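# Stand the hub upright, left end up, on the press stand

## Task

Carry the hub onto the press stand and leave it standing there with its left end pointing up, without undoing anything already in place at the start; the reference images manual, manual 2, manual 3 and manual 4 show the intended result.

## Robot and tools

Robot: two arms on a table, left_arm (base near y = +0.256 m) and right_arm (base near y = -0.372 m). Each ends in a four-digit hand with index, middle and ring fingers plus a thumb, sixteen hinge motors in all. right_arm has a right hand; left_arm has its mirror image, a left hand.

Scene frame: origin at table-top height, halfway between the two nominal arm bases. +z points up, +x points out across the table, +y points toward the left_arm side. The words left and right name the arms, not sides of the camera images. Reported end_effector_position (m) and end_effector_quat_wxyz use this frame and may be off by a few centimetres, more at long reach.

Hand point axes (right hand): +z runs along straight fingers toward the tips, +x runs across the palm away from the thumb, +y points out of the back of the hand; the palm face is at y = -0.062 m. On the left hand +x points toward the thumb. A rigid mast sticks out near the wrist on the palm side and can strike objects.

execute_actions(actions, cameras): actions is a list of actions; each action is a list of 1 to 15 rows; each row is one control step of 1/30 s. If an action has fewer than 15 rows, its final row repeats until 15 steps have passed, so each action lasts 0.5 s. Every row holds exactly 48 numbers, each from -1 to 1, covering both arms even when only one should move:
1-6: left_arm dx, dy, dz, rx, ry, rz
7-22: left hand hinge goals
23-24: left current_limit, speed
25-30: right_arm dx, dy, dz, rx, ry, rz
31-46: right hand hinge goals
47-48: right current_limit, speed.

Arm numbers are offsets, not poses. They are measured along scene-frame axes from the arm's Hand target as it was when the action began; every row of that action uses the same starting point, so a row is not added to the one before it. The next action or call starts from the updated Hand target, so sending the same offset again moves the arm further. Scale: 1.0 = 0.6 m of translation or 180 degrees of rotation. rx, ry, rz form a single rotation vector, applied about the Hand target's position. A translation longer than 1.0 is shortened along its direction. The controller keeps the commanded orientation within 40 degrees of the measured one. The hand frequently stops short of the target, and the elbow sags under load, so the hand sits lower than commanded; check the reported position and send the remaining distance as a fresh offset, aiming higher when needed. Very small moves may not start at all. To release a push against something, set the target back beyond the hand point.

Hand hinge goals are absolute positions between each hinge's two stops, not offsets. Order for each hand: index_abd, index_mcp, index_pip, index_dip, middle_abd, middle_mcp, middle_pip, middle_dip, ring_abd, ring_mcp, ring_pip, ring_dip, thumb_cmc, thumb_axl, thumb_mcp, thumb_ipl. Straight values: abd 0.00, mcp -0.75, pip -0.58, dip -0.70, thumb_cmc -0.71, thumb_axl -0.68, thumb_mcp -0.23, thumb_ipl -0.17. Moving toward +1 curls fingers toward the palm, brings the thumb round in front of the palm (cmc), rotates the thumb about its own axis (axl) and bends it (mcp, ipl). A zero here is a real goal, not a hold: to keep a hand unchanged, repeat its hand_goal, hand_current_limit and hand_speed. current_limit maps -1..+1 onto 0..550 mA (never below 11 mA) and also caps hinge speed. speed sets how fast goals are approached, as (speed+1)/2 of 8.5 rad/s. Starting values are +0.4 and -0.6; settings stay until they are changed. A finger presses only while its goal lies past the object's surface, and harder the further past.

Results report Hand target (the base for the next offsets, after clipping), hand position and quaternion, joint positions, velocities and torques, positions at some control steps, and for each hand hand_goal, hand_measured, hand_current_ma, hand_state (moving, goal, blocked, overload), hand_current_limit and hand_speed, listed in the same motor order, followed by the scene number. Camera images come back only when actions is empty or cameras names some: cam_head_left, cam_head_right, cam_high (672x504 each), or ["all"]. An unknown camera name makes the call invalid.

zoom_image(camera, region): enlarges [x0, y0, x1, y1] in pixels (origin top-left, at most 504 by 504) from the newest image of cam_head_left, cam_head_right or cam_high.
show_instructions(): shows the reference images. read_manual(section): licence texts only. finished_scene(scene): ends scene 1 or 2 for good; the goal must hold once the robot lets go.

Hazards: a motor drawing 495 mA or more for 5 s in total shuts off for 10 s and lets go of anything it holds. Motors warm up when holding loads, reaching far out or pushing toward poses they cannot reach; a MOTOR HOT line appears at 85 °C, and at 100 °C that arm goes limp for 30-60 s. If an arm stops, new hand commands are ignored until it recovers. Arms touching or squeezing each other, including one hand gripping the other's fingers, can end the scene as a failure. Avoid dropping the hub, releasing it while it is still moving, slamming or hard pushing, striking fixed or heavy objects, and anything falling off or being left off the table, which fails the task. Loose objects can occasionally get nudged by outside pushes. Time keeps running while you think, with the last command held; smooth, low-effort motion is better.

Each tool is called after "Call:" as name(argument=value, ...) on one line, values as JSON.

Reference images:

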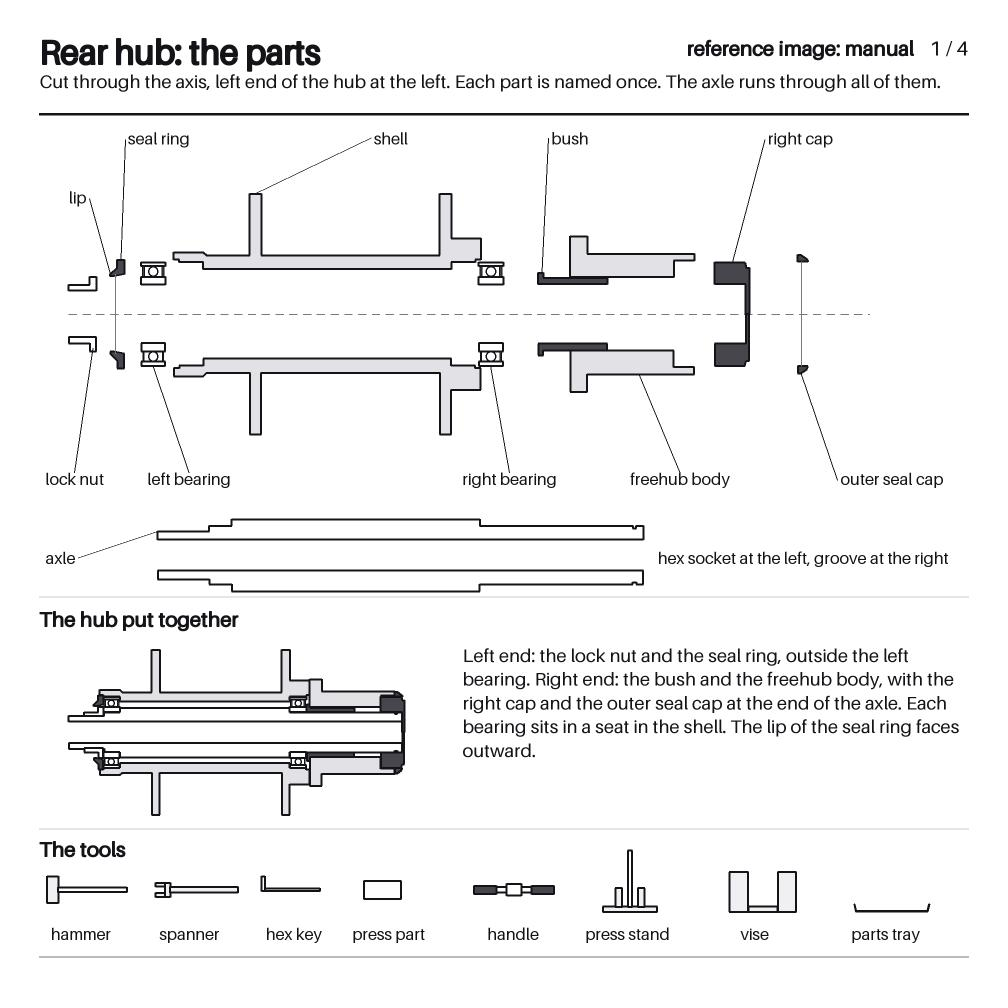

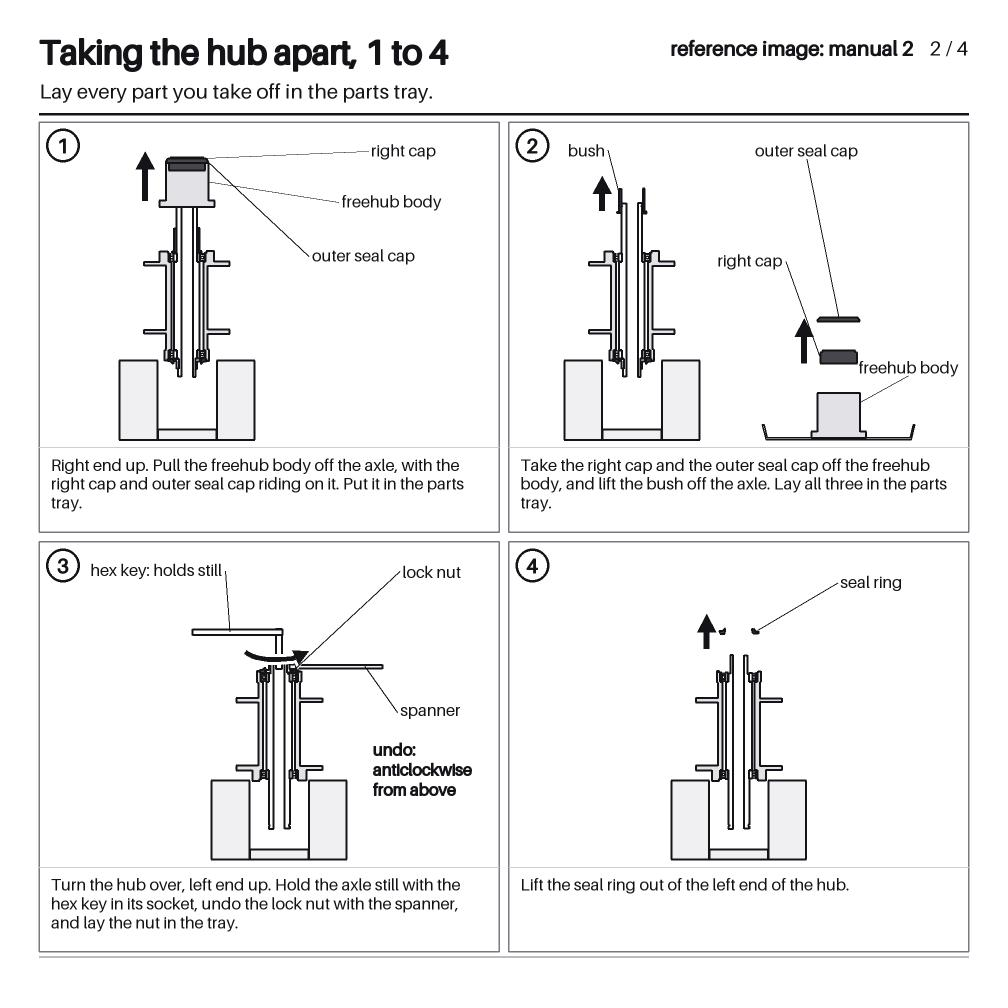

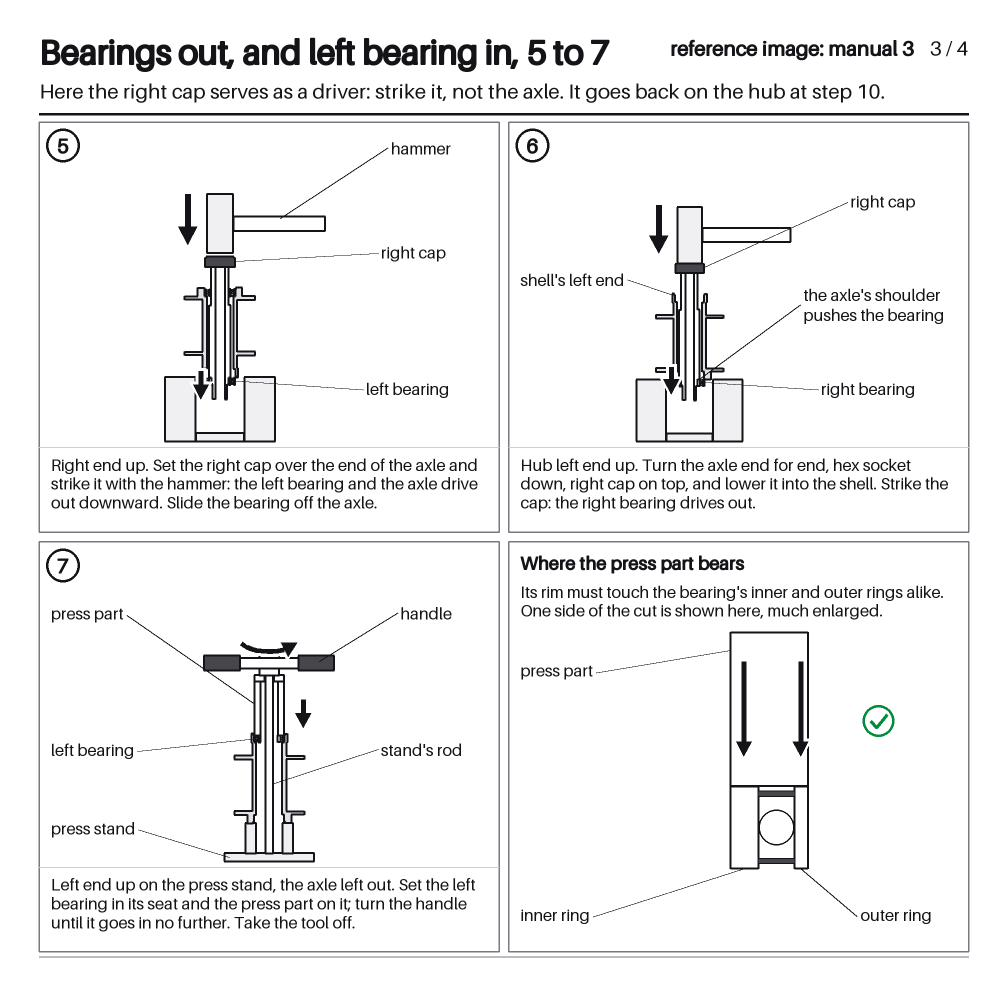

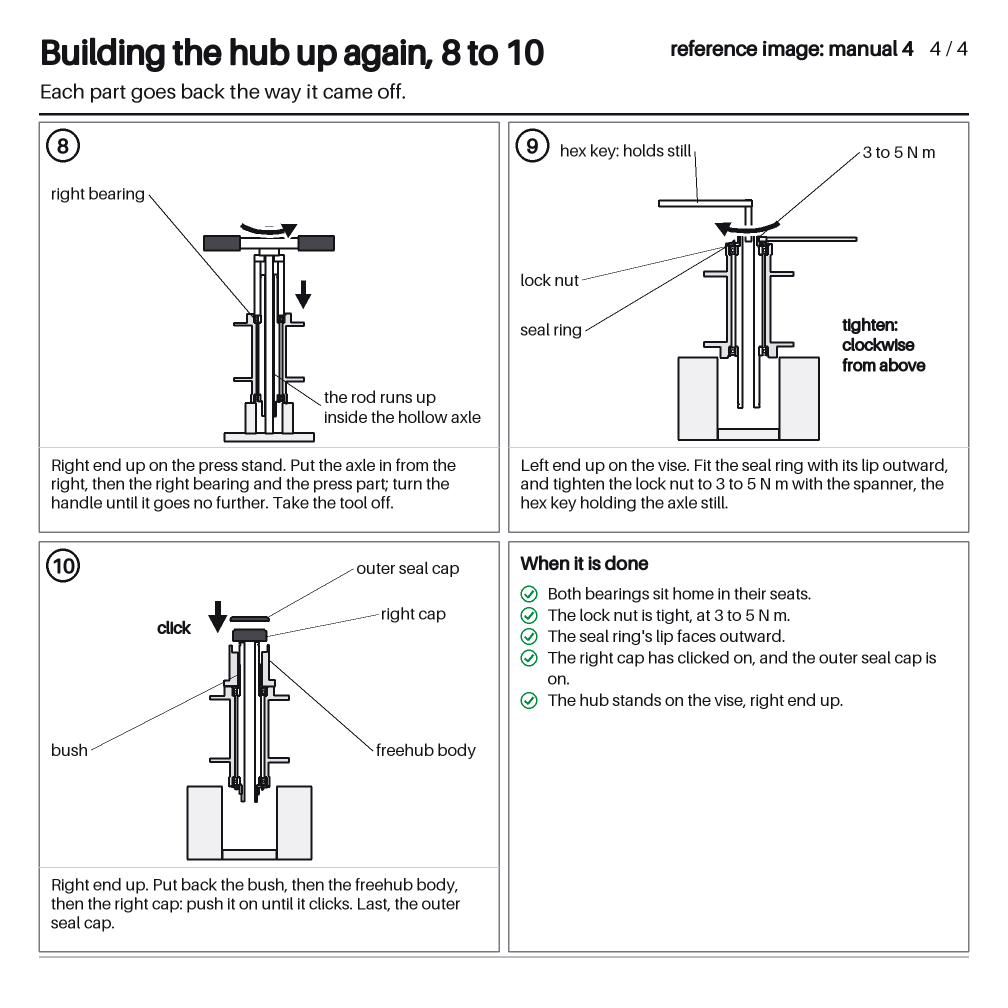

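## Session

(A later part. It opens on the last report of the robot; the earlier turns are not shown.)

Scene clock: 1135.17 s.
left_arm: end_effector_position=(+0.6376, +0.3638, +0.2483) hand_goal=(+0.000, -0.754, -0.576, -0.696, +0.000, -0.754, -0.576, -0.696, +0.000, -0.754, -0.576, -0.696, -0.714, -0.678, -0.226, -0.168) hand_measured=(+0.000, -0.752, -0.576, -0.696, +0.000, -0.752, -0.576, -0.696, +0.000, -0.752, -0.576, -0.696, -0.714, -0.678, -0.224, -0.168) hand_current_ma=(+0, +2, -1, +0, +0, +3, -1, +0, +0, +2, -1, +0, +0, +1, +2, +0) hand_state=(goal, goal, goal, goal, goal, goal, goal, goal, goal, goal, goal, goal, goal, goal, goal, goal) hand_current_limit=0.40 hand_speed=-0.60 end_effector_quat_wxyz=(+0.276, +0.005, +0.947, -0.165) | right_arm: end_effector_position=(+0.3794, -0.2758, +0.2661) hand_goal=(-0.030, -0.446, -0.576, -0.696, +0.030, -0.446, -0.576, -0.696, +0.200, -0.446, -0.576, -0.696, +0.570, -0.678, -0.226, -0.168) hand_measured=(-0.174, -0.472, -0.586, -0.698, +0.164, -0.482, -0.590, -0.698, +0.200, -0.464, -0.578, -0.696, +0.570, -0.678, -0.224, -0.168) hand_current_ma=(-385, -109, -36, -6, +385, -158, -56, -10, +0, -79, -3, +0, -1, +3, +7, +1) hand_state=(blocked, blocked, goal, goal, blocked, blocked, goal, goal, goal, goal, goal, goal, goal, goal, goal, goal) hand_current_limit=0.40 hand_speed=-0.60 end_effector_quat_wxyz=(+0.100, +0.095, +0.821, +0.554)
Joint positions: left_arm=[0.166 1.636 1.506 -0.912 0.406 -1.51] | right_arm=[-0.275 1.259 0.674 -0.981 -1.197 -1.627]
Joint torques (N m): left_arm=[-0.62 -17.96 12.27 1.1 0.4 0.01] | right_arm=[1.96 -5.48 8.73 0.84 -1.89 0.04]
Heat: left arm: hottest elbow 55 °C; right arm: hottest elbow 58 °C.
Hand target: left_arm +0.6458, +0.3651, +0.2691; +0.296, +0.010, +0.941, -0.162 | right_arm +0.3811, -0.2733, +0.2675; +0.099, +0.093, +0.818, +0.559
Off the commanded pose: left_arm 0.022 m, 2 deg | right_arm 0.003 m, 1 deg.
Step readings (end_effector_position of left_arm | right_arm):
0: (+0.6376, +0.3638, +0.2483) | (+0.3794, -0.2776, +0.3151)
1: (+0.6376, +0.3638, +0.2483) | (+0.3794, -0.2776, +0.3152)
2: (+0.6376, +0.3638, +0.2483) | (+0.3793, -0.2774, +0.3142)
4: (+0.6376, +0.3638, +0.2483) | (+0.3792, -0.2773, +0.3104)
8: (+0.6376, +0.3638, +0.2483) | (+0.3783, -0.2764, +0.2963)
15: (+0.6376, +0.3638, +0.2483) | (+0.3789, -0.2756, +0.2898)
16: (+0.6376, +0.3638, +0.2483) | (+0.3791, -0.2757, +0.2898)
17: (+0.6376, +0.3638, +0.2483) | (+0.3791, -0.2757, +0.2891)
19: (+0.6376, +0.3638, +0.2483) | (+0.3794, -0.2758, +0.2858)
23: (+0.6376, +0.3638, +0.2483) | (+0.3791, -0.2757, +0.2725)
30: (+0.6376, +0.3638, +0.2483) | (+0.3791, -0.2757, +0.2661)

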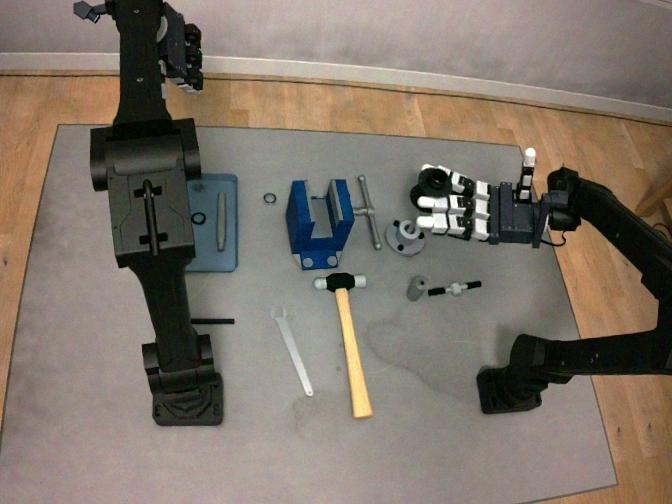

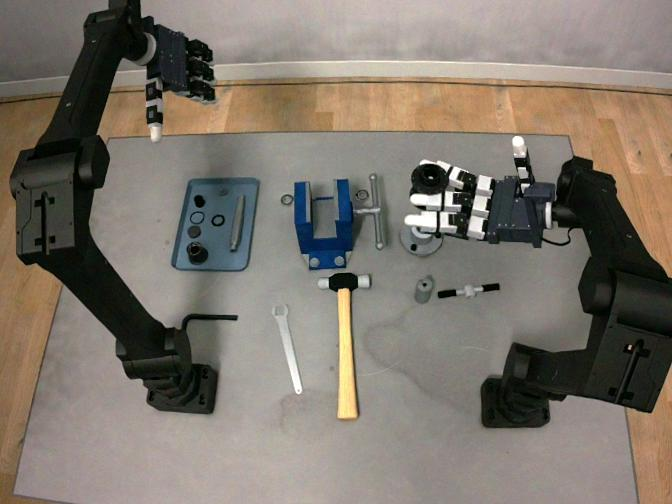

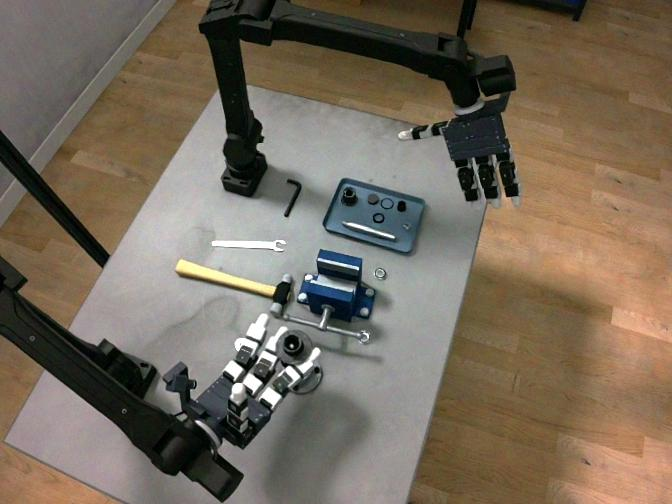

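Call:
execute_actions(actions=[[[0,0,0,0,0,0, 0,-0.754,-0.576,-0.696, 0,-0.754,-0.576,-0.696, 0,-0.754,-0.576,-0.696, -0.714,-0.678,-0.226,-0.168, 0.4,-0.6, 0,0,-0.04,0,0,0, -0.03,-0.445,-0.576,-0.696, 0.03,-0.445,-0.576,-0.696, 0.2,-0.445,-0.576,-0.696, 0.571,-0.678,-0.226,-0.168, 0.4,-0.6]],[[0,0,0,0,0,0, 0,-0.754,-0.576,-0.696, 0,-0.754,-0.576,-0.696, 0,-0.754,-0.576,-0.696, -0.714,-0.678,-0.226,-0.168, 0.4,-0.6, 0,0,-0.04,0,0,0, -0.03,-0.445,-0.576,-0.696, 0.03,-0.445,-0.576,-0.696, 0.2,-0.445,-0.576,-0.696, 0.571,-0.678,-0.226,-0.168, 0.4,-0.6]]], cameras=["all"])

Call:
zoom_image(camera="cam_head_right", region=[380, 150, 500, 270])

Call:
zoom_image(camera="cam_high", region=[240, 300, 360, 420])

Call:
zoom_image(camera="cam_head_left", region=[370, 150, 490, 270])

Scene clock: 1159.47 s.
left_arm: end_effector_position=(+0.6376, +0.3638, +0.2483) hand_goal=(+0.000, -0.754, -0.576, -0.696, +0.000, -0.754, -0.576, -0.696, +0.000, -0.754, -0.576, -0.696, -0.714, -0.678, -0.226, -0.168) hand_measured=(+0.000, -0.752, -0.576, -0.696, +0.000, -0.752, -0.576, -0.696, +0.000, -0.752, -0.576, -0.696, -0.714, -0.678, -0.224, -0.168) hand_current_ma=(+0, +2, -1, +0, +0, +3, -1, +0, +0, +2, -1, +0, +0, +1, +2, +0) hand_state=(goal, goal, goal, goal, goal, goal, goal, goal, goal, goal, goal, goal, goal, goal, goal, goal) hand_current_limit=0.40 hand_speed=-0.60 end_effector_quat_wxyz=(+0.276, +0.005, +0.947, -0.165) | right_arm: end_effector_position=(+0.3797, -0.2759, +0.2186) hand_goal=(-0.030, -0.446, -0.576, -0.696, +0.030, -0.446, -0.576, -0.696, +0.200, -0.446, -0.576, -0.696, +0.570, -0.678, -0.226, -0.168) hand_measured=(-0.174, -0.472, -0.586, -0.698, +0.164, -0.482, -0.590, -0.698, +0.200, -0.464, -0.578, -0.696, +0.570, -0.678, -0.224, -0.168) hand_current_ma=(-385, -109, -36, -6, +385, -158, -56, -10, +0, -79, -3, +0, -1, +3, +7, +1) hand_state=(blocked, blocked, goal, goal, blocked, blocked, goal, goal, goal, goal, goal, goal, goal, goal, goal, goal) hand_current_limit=0.40 hand_speed=-0.60 end_effector_quat_wxyz=(+0.100, +0.095, +0.821, +0.554)
Joint positions: left_arm=[0.166 1.636 1.506 -0.912 0.406 -1.51] | right_arm=[-0.275 1.364 0.61 -0.809 -1.197 -1.627]
Joint torques (N m): left_arm=[-0.5 -17.96 12.3 1.07 0.4 0.02] | right_arm=[2.02 -6.07 7.61 0.84 -1.89 0.02]
Heat: left arm: hottest elbow 55 °C; right arm: hottest elbow 54 °C.
Hand target: left_arm +0.6458, +0.3651, +0.2691; +0.296, +0.010, +0.941, -0.162 | right_arm +0.3811, -0.2733, +0.2195; +0.099, +0.093, +0.818, +0.559
Off the commanded pose: left_arm 0.022 m, 2 deg | right_arm 0.003 m, 1 deg.
Step readings (end_effector_position of left_arm | right_arm):
0: (+0.6376, +0.3638, +0.2483) | (+0.3795, -0.2759, +0.2661)
1: (+0.6376, +0.3638, +0.2483) | (+0.3796, -0.2759, +0.2661)
2: (+0.6376, +0.3638, +0.2483) | (+0.3796, -0.2759, +0.2654)
4: (+0.6376, +0.3638, +0.2483) | (+0.3801, -0.2761, +0.2618)
8: (+0.6376, +0.3638, +0.2483) | (+0.3799, -0.2760, +0.2488)
15: (+0.6376, +0.3638, +0.2483) | (+0.3795, -0.2759, +0.2423)
16: (+0.6376, +0.3638, +0.2483) | (+0.3795, -0.2759, +0.2422)
17: (+0.6376, +0.3638, +0.2483) | (+0.3796, -0.2759, +0.2416)
19: (+0.6376, +0.3638, +0.2483) | (+0.3804, -0.2761, +0.2379)
23: (+0.6376, +0.3638, +0.2483) | (+0.3804, -0.2761, +0.2251)
30: (+0.6376, +0.3638, +0.2483) | (+0.3795, -0.2759, +0.2186)

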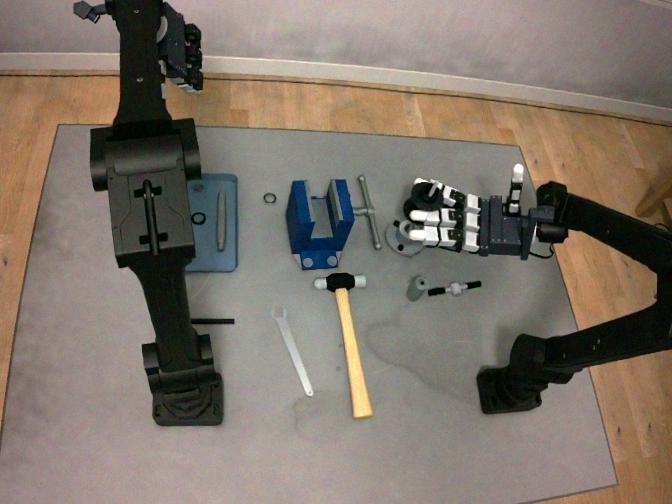

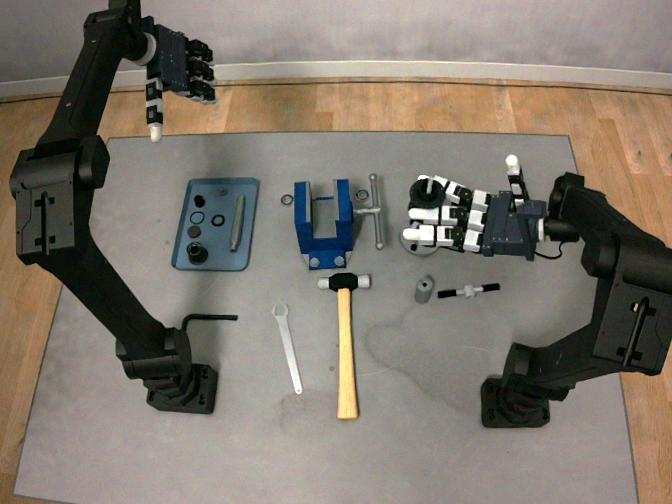

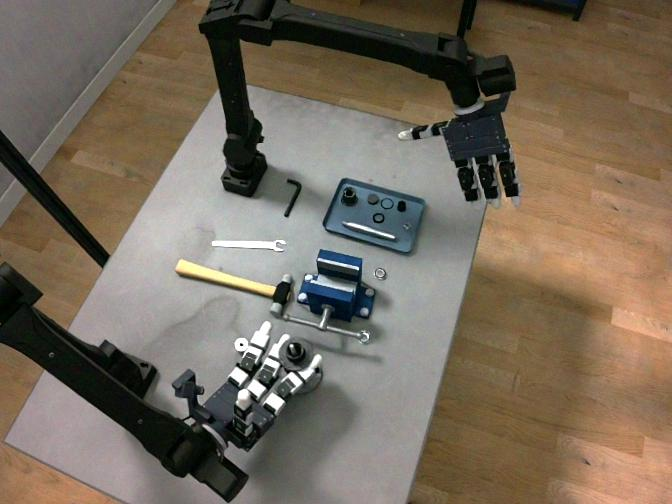

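Scaled by 4.200 from the camera's 672x504 image, which has a finer 960x720 frame.

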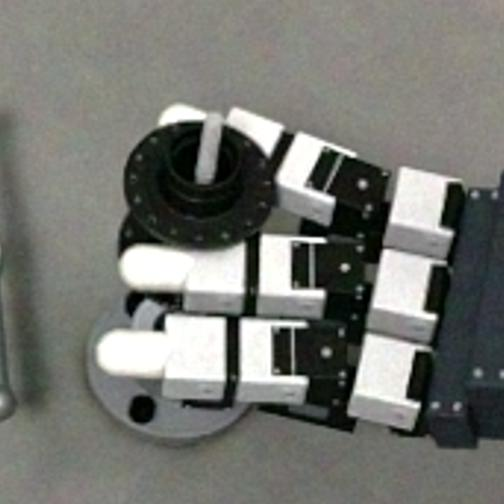

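Scaled by 4.200 from the camera's 672x504 image, which has a finer 960x720 frame.

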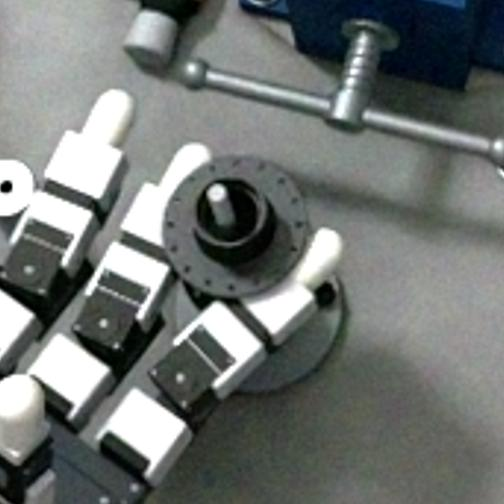

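Scaled by 4.200 from the camera's 672x504 image, which has a finer 960x720 frame.

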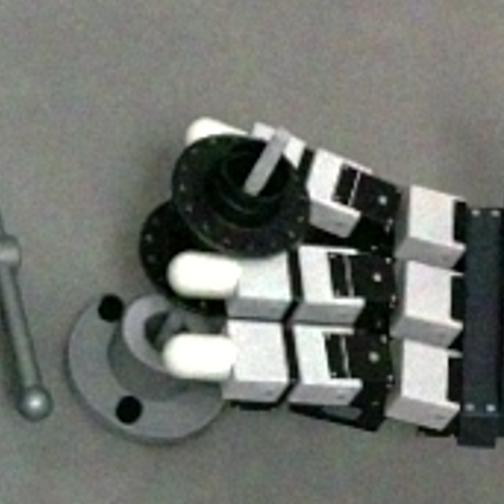

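Call:
zoom_image(camera="cam_head_right", region=[405, 170, 455, 220])

Call:
zoom_image(camera="cam_high", region=[270, 330, 320, 380])

Call:
zoom_image(camera="cam_head_left", region=[405, 175, 455, 225])

Scaled by 10.080 from the camera's 672x504 image, which has a finer 960x720 frame.

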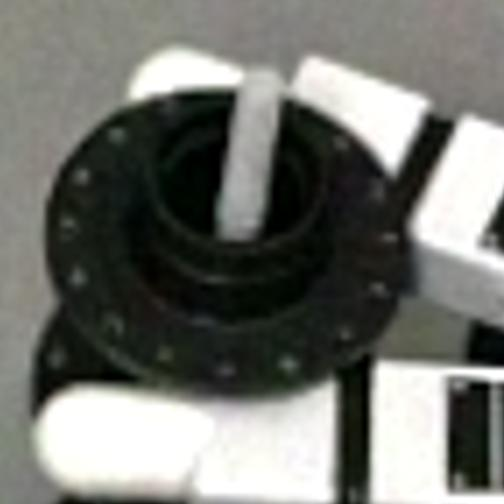

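Scaled by 10.080 from the camera's 672x504 image, which has a finer 960x720 frame.

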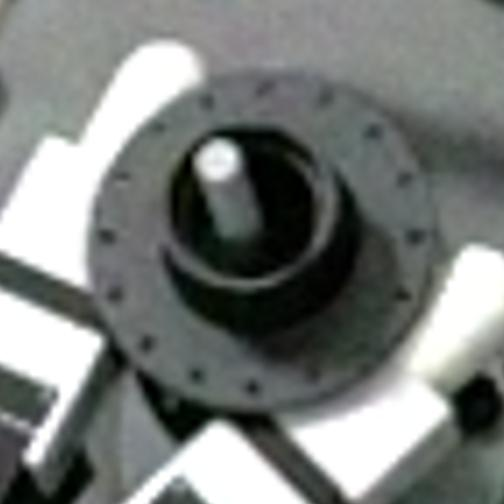

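Scaled by 10.080 from the camera's 672x504 image, which has a finer 960x720 frame.

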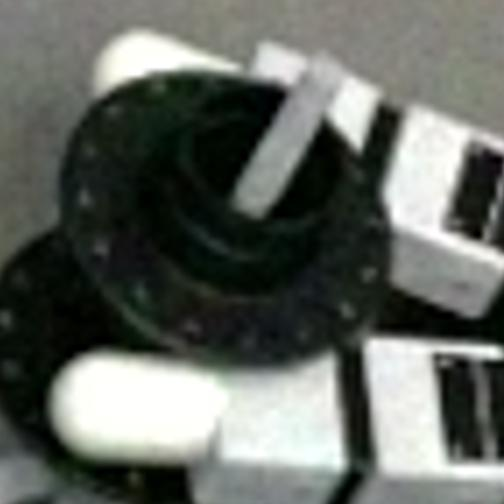

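Call:
execute_actions(actions=[[[0,0,0,0,0,0, 0,-0.754,-0.576,-0.696, 0,-0.754,-0.576,-0.696, 0,-0.754,-0.576,-0.696, -0.714,-0.678,-0.226,-0.168, 0.4,-0.6, -0.002,-0.005,-0.03,0,0,0, -0.03,-0.445,-0.576,-0.696, 0.03,-0.445,-0.576,-0.696, 0.2,-0.445,-0.576,-0.696, 0.571,-0.678,-0.226,-0.168, 0.4,-0.6]],[[0,0,0,0,0,0, 0,-0.754,-0.576,-0.696, 0,-0.754,-0.576,-0.696, 0,-0.754,-0.576,-0.696, -0.714,-0.678,-0.226,-0.168, 0.4,-0.6, 0,0,-0.02,0,0,0, -0.03,-0.445,-0.576,-0.696, 0.03,-0.445,-0.576,-0.696, 0.2,-0.445,-0.576,-0.696, 0.571,-0.678,-0.226,-0.168, 0.4,-0.6]]], cameras=["all"])

Call:
zoom_image(camera="cam_head_right", region=[390, 170, 470, 250])

Call:
zoom_image(camera="cam_high", region=[260, 330, 340, 410])

Call:
zoom_image(camera="cam_head_left", region=[380, 175, 460, 255])

Scene clock: 1222.40 s.
left_arm: end_effector_position=(+0.6376, +0.3638, +0.2483) hand_goal=(+0.000, -0.754, -0.576, -0.696, +0.000, -0.754, -0.576, -0.696, +0.000, -0.754, -0.576, -0.696, -0.714, -0.678, -0.226, -0.168) hand_measured=(+0.000, -0.752, -0.576, -0.696, +0.000, -0.752, -0.576, -0.696, +0.000, -0.752, -0.576, -0.696, -0.714, -0.678, -0.224, -0.168) hand_current_ma=(+0, +2, -1, +0, +0, +3, -1, +0, +0, +2, -1, +0, +0, +1, +2, +0) hand_state=(goal, goal, goal, goal, goal, goal, goal, goal, goal, goal, goal, goal, goal, goal, goal, goal) hand_current_limit=0.40 hand_speed=-0.60 end_effector_quat_wxyz=(+0.276, +0.005, +0.947, -0.165) | right_arm: end_effector_position=(+0.3804, -0.2761, +0.1899) hand_goal=(-0.030, -0.446, -0.576, -0.696, +0.030, -0.446, -0.576, -0.696, +0.200, -0.446, -0.576, -0.696, +0.570, -0.678, -0.226, -0.168) hand_measured=(-0.174, -0.472, -0.586, -0.698, +0.164, -0.482, -0.590, -0.698, +0.200, -0.464, -0.578, -0.696, +0.570, -0.678, -0.224, -0.168) hand_current_ma=(-385, -109, -36, -6, +385, -158, -56, -10, +0, -79, -3, +0, -1, +3, +7, +1) hand_state=(blocked, blocked, goal, goal, blocked, blocked, goal, goal, goal, goal, goal, goal, goal, goal, goal, goal) hand_current_limit=0.40 hand_speed=-0.60 end_effector_quat_wxyz=(+0.092, +0.100, +0.820, +0.556)
Joint positions: left_arm=[0.166 1.636 1.506 -0.912 0.406 -1.51] | right_arm=[-0.275 1.445 0.585 -0.723 -1.197 -1.628]
Joint torques (N m): left_arm=[-0.56 -17.96 12.3 1.07 0.4 0.02] | right_arm=[1.08 -6.18 6.6 0.72 -1.89 -0.25]
Heat: left arm: hottest elbow 55 °C; right arm: hottest elbow 53 °C.
Hand target: left_arm +0.6458, +0.3651, +0.2691; +0.296, +0.010, +0.941, -0.162 | right_arm +0.3799, -0.2763, +0.1895; +0.099, +0.093, +0.818, +0.559
Off the commanded pose: left_arm 0.022 m, 2 deg | right_arm 0.001 m, 1 deg.
Step readings (end_effector_position of left_arm | right_arm):
0: (+0.6376, +0.3638, +0.2483) | (+0.3797, -0.2759, +0.2186)
1: (+0.6376, +0.3638, +0.2483) | (+0.3798, -0.2760, +0.2186)
2: (+0.6376, +0.3638, +0.2483) | (+0.3799, -0.2760, +0.2183)
4: (+0.6376, +0.3638, +0.2483) | (+0.3806, -0.2762, +0.2156)
8: (+0.6376, +0.3638, +0.2483) | (+0.3808, -0.2762, +0.2059)
15: (+0.6376, +0.3638, +0.2483) | (+0.3798, -0.2760, +0.2009)
16: (+0.6376, +0.3638, +0.2483) | (+0.3799, -0.2760, +0.2009)
17: (+0.6376, +0.3638, +0.2483) | (+0.3800, -0.2760, +0.2007)
19: (+0.6376, +0.3638, +0.2483) | (+0.3806, -0.2762, +0.1991)
23: (+0.6376, +0.3638, +0.2483) | (+0.3812, -0.2764, +0.1931)
30: (+0.6376, +0.3638, +0.2483) | (+0.3803, -0.2761, +0.1898)

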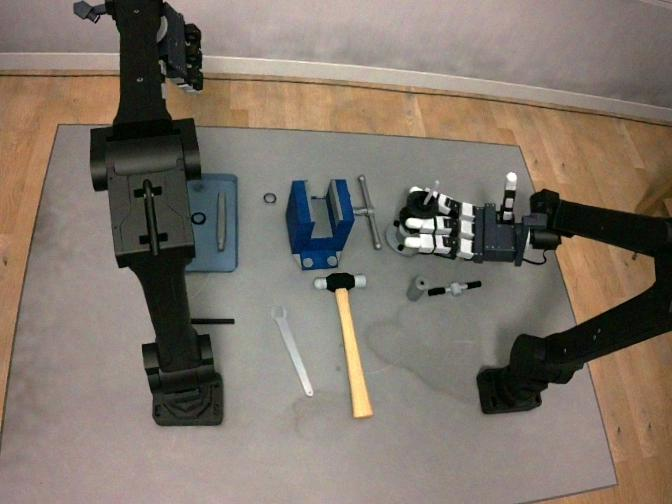

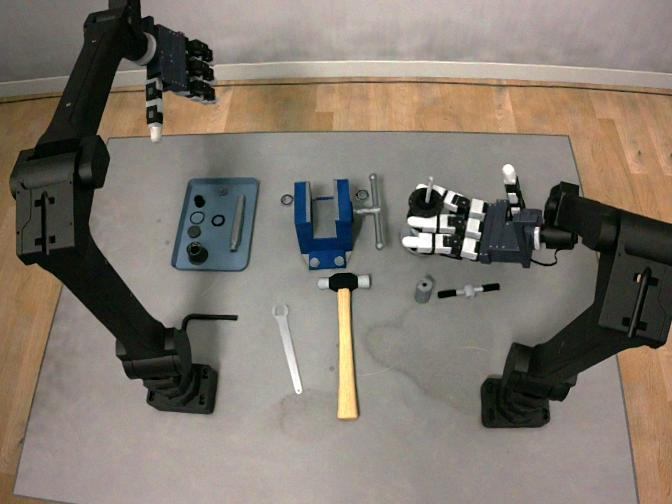

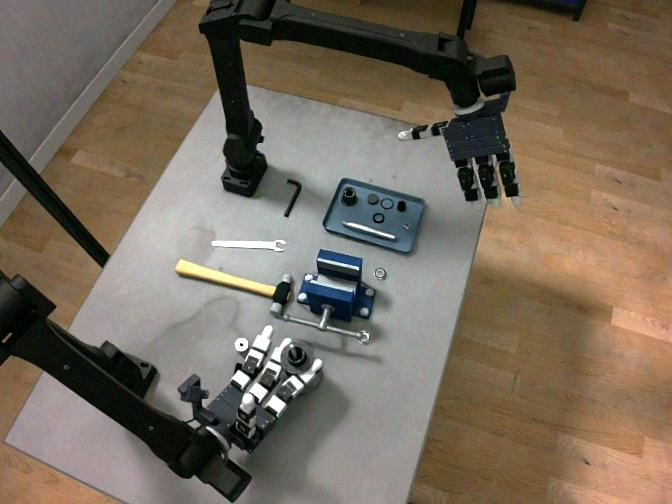

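Scaled by 6.300 from the camera's 672x504 image, which has a finer 960x720 frame.

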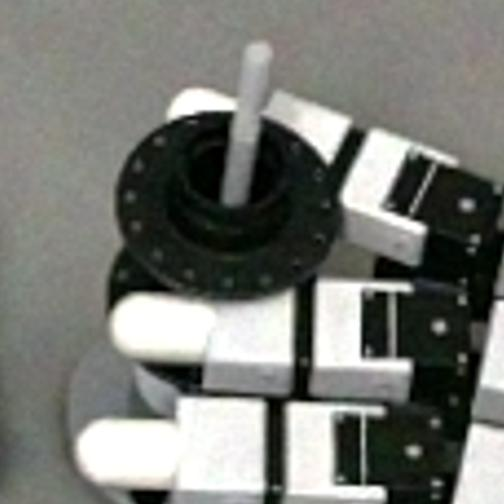

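Scaled by 6.300 from the camera's 672x504 image, which has a finer 960x720 frame.

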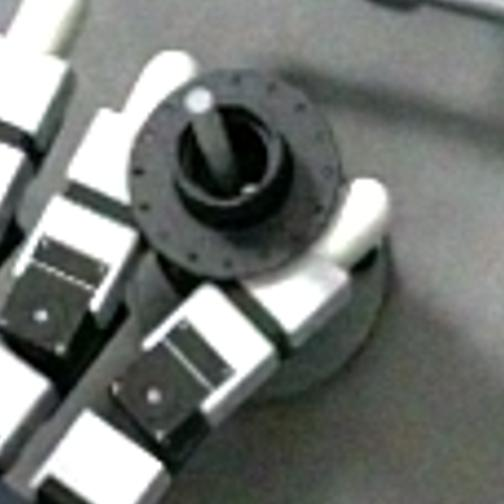

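Scaled by 6.300 from the camera's 672x504 image, which has a finer 960x720 frame.

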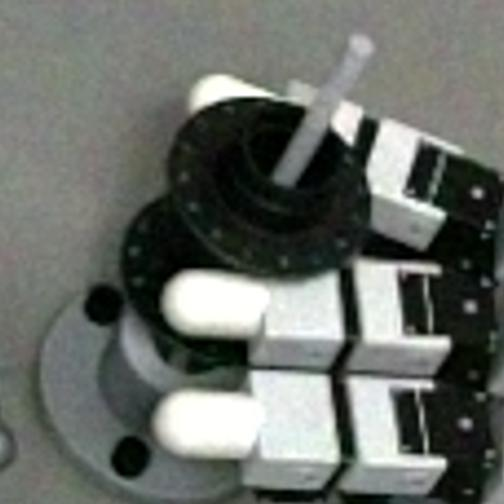

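Call:
execute_actions(actions=[[[0,0,0,0,0,0, 0,-0.754,-0.576,-0.696, 0,-0.754,-0.576,-0.696, 0,-0.754,-0.576,-0.696, -0.714,-0.678,-0.226,-0.168, 0.4,-0.6, -0.005,-0.005,-0.015,0,0,0, -0.03,-0.445,-0.576,-0.696, 0.03,-0.445,-0.576,-0.696, 0.2,-0.445,-0.576,-0.696, 0.571,-0.678,-0.226,-0.168, 0.4,-0.6]]], cameras=["all"])

Call:
zoom_image(camera="cam_head_right", region=[390, 170, 470, 250])

Call:
zoom_image(camera="cam_high", region=[260, 330, 340, 410])

Call:
zoom_image(camera="cam_head_left", region=[380, 175, 460, 255])

Scene clock: 1271.47 s.
left_arm: end_effector_position=(+0.6376, +0.3638, +0.2483) hand_goal=(+0.000, -0.754, -0.576, -0.696, +0.000, -0.754, -0.576, -0.696, +0.000, -0.754, -0.576, -0.696, -0.714, -0.678, -0.226, -0.168) hand_measured=(+0.000, -0.752, -0.576, -0.696, +0.000, -0.752, -0.576, -0.696, +0.000, -0.752, -0.576, -0.696, -0.714, -0.678, -0.224, -0.168) hand_current_ma=(+0, +2, -1, +0, +0, +3, -1, +0, +0, +2, -1, +0, +0, +1, +2, +0) hand_state=(goal, goal, goal, goal, goal, goal, goal, goal, goal, goal, goal, goal, goal, goal, goal, goal) hand_current_limit=0.40 hand_speed=-0.60 end_effector_quat_wxyz=(+0.276, +0.005, +0.947, -0.165) | right_arm: end_effector_position=(+0.3766, -0.2759, +0.1812) hand_goal=(-0.030, -0.446, -0.576, -0.696, +0.030, -0.446, -0.576, -0.696, +0.200, -0.446, -0.576, -0.696, +0.570, -0.678, -0.226, -0.168) hand_measured=(-0.174, -0.472, -0.586, -0.698, +0.164, -0.482, -0.590, -0.698, +0.200, -0.464, -0.578, -0.696, +0.570, -0.678, -0.224, -0.168) hand_current_ma=(-385, -109, -36, -6, +385, -158, -56, -10, +0, -79, -3, +0, -1, +3, +7, +1) hand_state=(blocked, blocked, goal, goal, blocked, blocked, goal, goal, goal, goal, goal, goal, goal, goal, goal, goal) hand_current_limit=0.40 hand_speed=-0.60 end_effector_quat_wxyz=(+0.091, +0.096, +0.821, +0.556)
Joint positions: left_arm=[0.166 1.636 1.506 -0.912 0.406 -1.51] | right_arm=[-0.278 1.471 0.577 -0.717 -1.197 -1.659]
Joint torques (N m): left_arm=[-0.62 -18.02 12.29 1.07 0.4 0.02] | right_arm=[0.21 -6.18 6.38 0.57 -1.87 -0.25]
Heat: left arm: hottest elbow 56 °C; right arm: hottest elbow 49 °C.
Hand target: left_arm +0.6458, +0.3651, +0.2691; +0.296, +0.010, +0.941, -0.162 | right_arm +0.3770, -0.2793, +0.1806; +0.099, +0.093, +0.818, +0.559
Off the commanded pose: left_arm 0.022 m, 2 deg | right_arm 0.004 m, 1 deg.
Step readings (end_effector_position of left_arm | right_arm):
0: (+0.6376, +0.3638, +0.2483) | (+0.3804, -0.2761, +0.1899)
1: (+0.6376, +0.3638, +0.2483) | (+0.3803, -0.2761, +0.1899)
2: (+0.6376, +0.3638, +0.2483) | (+0.3802, -0.2761, +0.1898)
4: (+0.6376, +0.3638, +0.2483) | (+0.3801, -0.2760, +0.1886)
8: (+0.6376, +0.3638, +0.2483) | (+0.3787, -0.2761, +0.1837)
15: (+0.6376, +0.3638, +0.2483) | (+0.3769, -0.2760, +0.1811)

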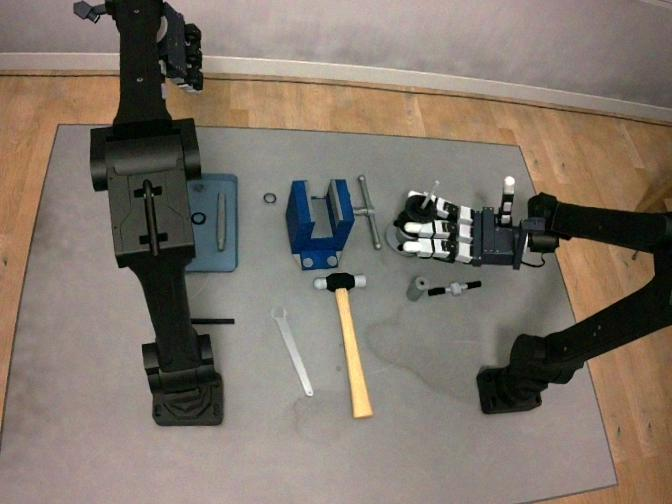

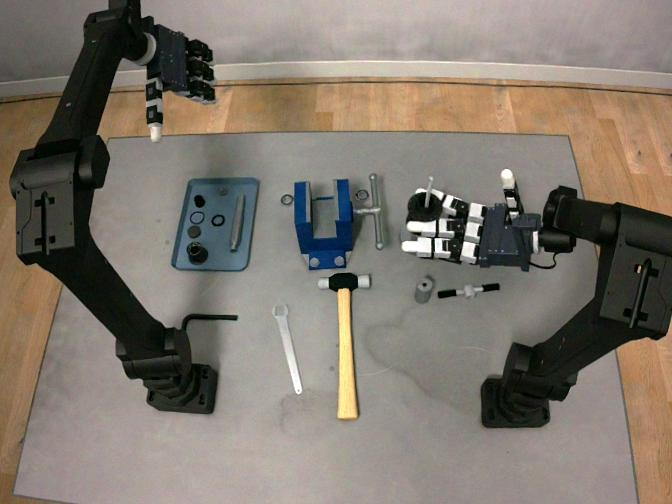

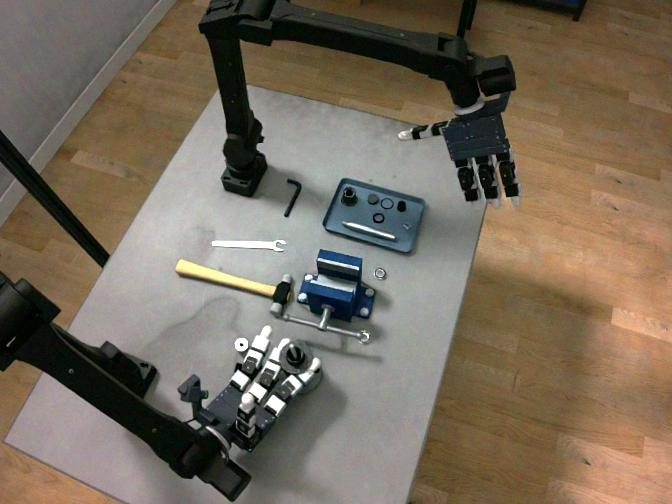

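Scaled by 6.300 from the camera's 672x504 image, which has a finer 960x720 frame.

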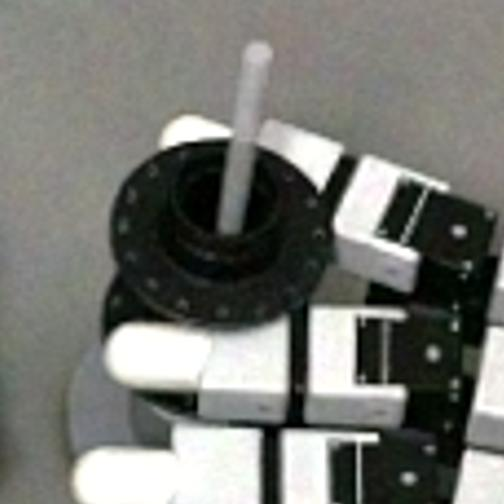

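Scaled by 6.300 from the camera's 672x504 image, which has a finer 960x720 frame.

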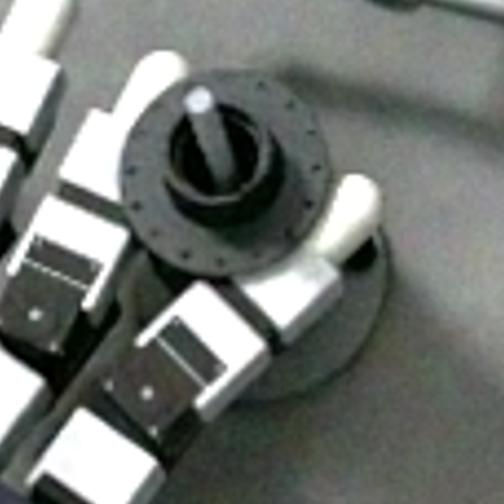

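Scaled by 6.300 from the camera's 672x504 image, which has a finer 960x720 frame.

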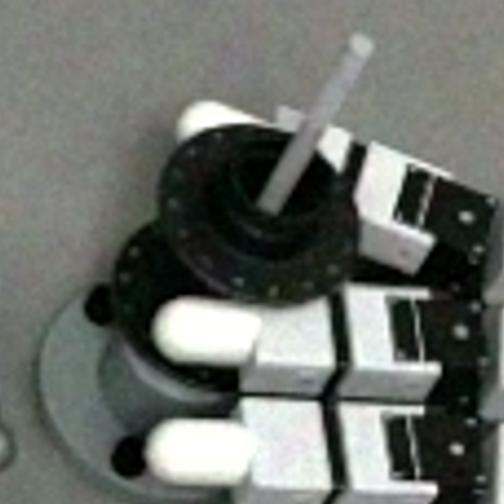

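Call:
execute_actions(actions=[[[0,0,0,0,0,0, 0,-0.754,-0.576,-0.696, 0,-0.754,-0.576,-0.696, 0,-0.754,-0.576,-0.696, -0.714,-0.678,-0.226,-0.168, 0.4,-0.6, 0.001,-0.004,-0.015,0,0,0, -0.03,-0.445,-0.576,-0.696, 0.03,-0.445,-0.576,-0.696, 0.2,-0.445,-0.576,-0.696, 0.571,-0.678,-0.226,-0.168, 0.4,-0.6]]], cameras=["all"])

Call:
zoom_image(camera="cam_head_right", region=[390, 170, 470, 250])

Call:
zoom_image(camera="cam_head_left", region=[380, 175, 460, 255])

Scene clock: 1282.70 s.
left_arm: end_effector_position=(+0.6376, +0.3638, +0.2483) hand_goal=(+0.000, -0.754, -0.576, -0.696, +0.000, -0.754, -0.576, -0.696, +0.000, -0.754, -0.576, -0.696, -0.714, -0.678, -0.226, -0.168) hand_measured=(+0.000, -0.752, -0.576, -0.696, +0.000, -0.752, -0.576, -0.696, +0.000, -0.752, -0.576, -0.696, -0.714, -0.678, -0.224, -0.168) hand_current_ma=(+0, +2, -1, +0, +0, +3, -1, +0, +0, +2, -1, +0, +0, +1, +2, +0) hand_state=(goal, goal, goal, goal, goal, goal, goal, goal, goal, goal, goal, goal, goal, goal, goal, goal) hand_current_limit=0.40 hand_speed=-0.60 end_effector_quat_wxyz=(+0.276, +0.005, +0.947, -0.165) | right_arm: end_effector_position=(+0.3770, -0.2783, +0.1720) hand_goal=(-0.030, -0.446, -0.576, -0.696, +0.030, -0.446, -0.576, -0.696, +0.200, -0.446, -0.576, -0.696, +0.570, -0.678, -0.226, -0.168) hand_measured=(-0.174, -0.472, -0.586, -0.698, +0.164, -0.482, -0.590, -0.698, +0.200, -0.464, -0.578, -0.696, +0.570, -0.678, -0.224, -0.168) hand_current_ma=(-385, -109, -36, -6, +385, -158, -56, -10, +0, -79, -3, +0, -1, +3, +7, +1) hand_state=(blocked, blocked, goal, goal, blocked, blocked, goal, goal, goal, goal, goal, goal, goal, goal, goal, goal) hand_current_limit=0.40 hand_speed=-0.60 end_effector_quat_wxyz=(+0.089, +0.097, +0.820, +0.556)
Joint positions: left_arm=[0.166 1.636 1.506 -0.912 0.406 -1.51] | right_arm=[-0.286 1.505 0.577 -0.706 -1.197 -1.68]
Joint torques (N m): left_arm=[-0.62 -17.96 12.3 1.1 0.39 0.02] | right_arm=[0.21 -6.48 6.09 0.64 -1.85 -0.27]
Heat: left arm: hottest elbow 56 °C; right arm: hottest elbow 49 °C.
Hand target: left_arm +0.6458, +0.3651, +0.2691; +0.296, +0.010, +0.941, -0.162 | right_arm +0.3775, -0.2817, +0.1716; +0.099, +0.093, +0.818, +0.559
Off the commanded pose: left_arm 0.022 m, 2 deg | right_arm 0.003 m, 1 deg.
Step readings (end_effector_position of left_arm | right_arm):
0: (+0.6376, +0.3638, +0.2483) | (+0.3765, -0.2759, +0.1812)
1: (+0.6376, +0.3638, +0.2483) | (+0.3765, -0.2759, +0.1811)
2: (+0.6376, +0.3638, +0.2483) | (+0.3765, -0.2760, +0.1808)
4: (+0.6376, +0.3638, +0.2483) | (+0.3767, -0.2765, +0.1792)
8: (+0.6376, +0.3638, +0.2483) | (+0.3775, -0.2781, +0.1736)
15: (+0.6376, +0.3638, +0.2483) | (+0.3772, -0.2784, +0.1720)

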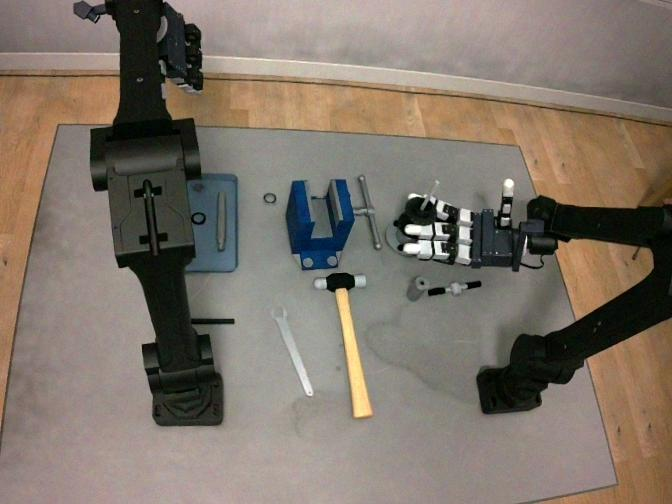

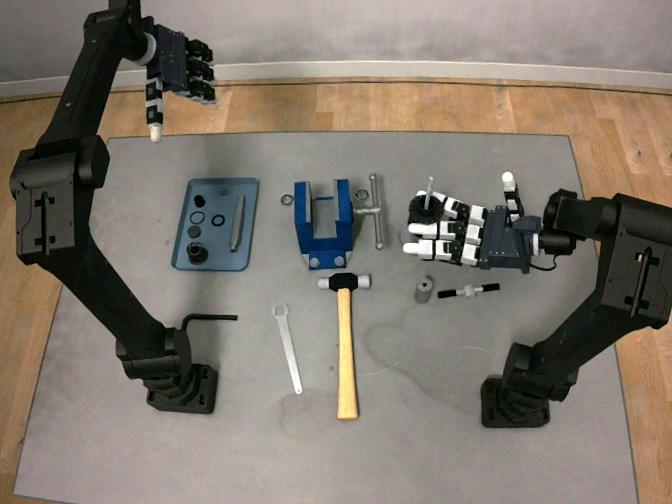

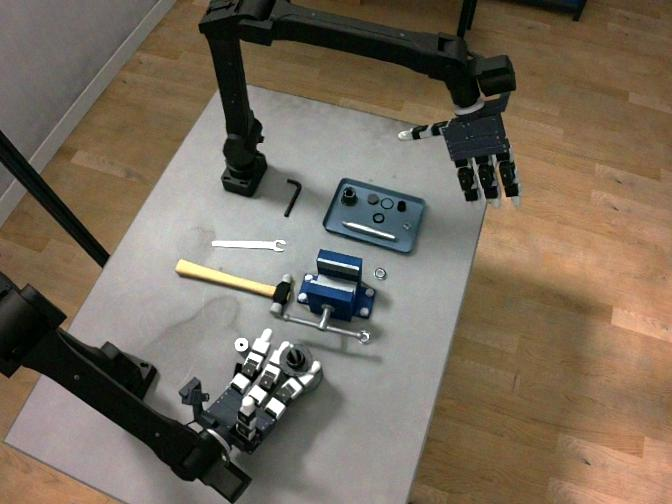

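Scaled by 6.300 from the camera's 672x504 image, which has a finer 960x720 frame.

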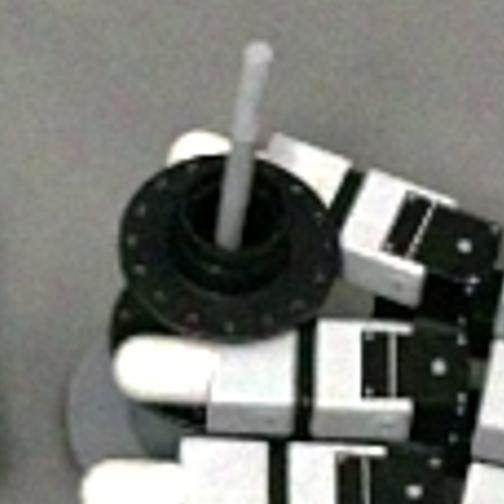

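Scaled by 6.300 from the camera's 672x504 image, which has a finer 960x720 frame.

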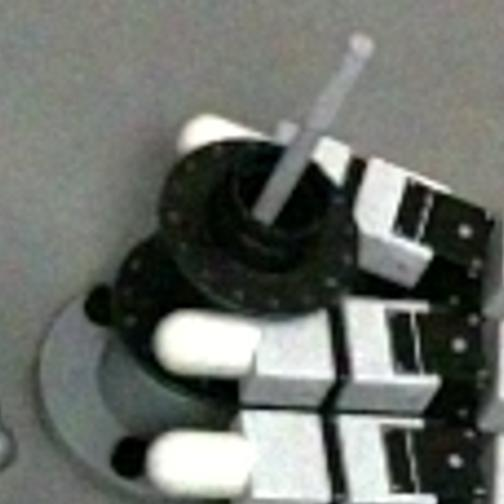

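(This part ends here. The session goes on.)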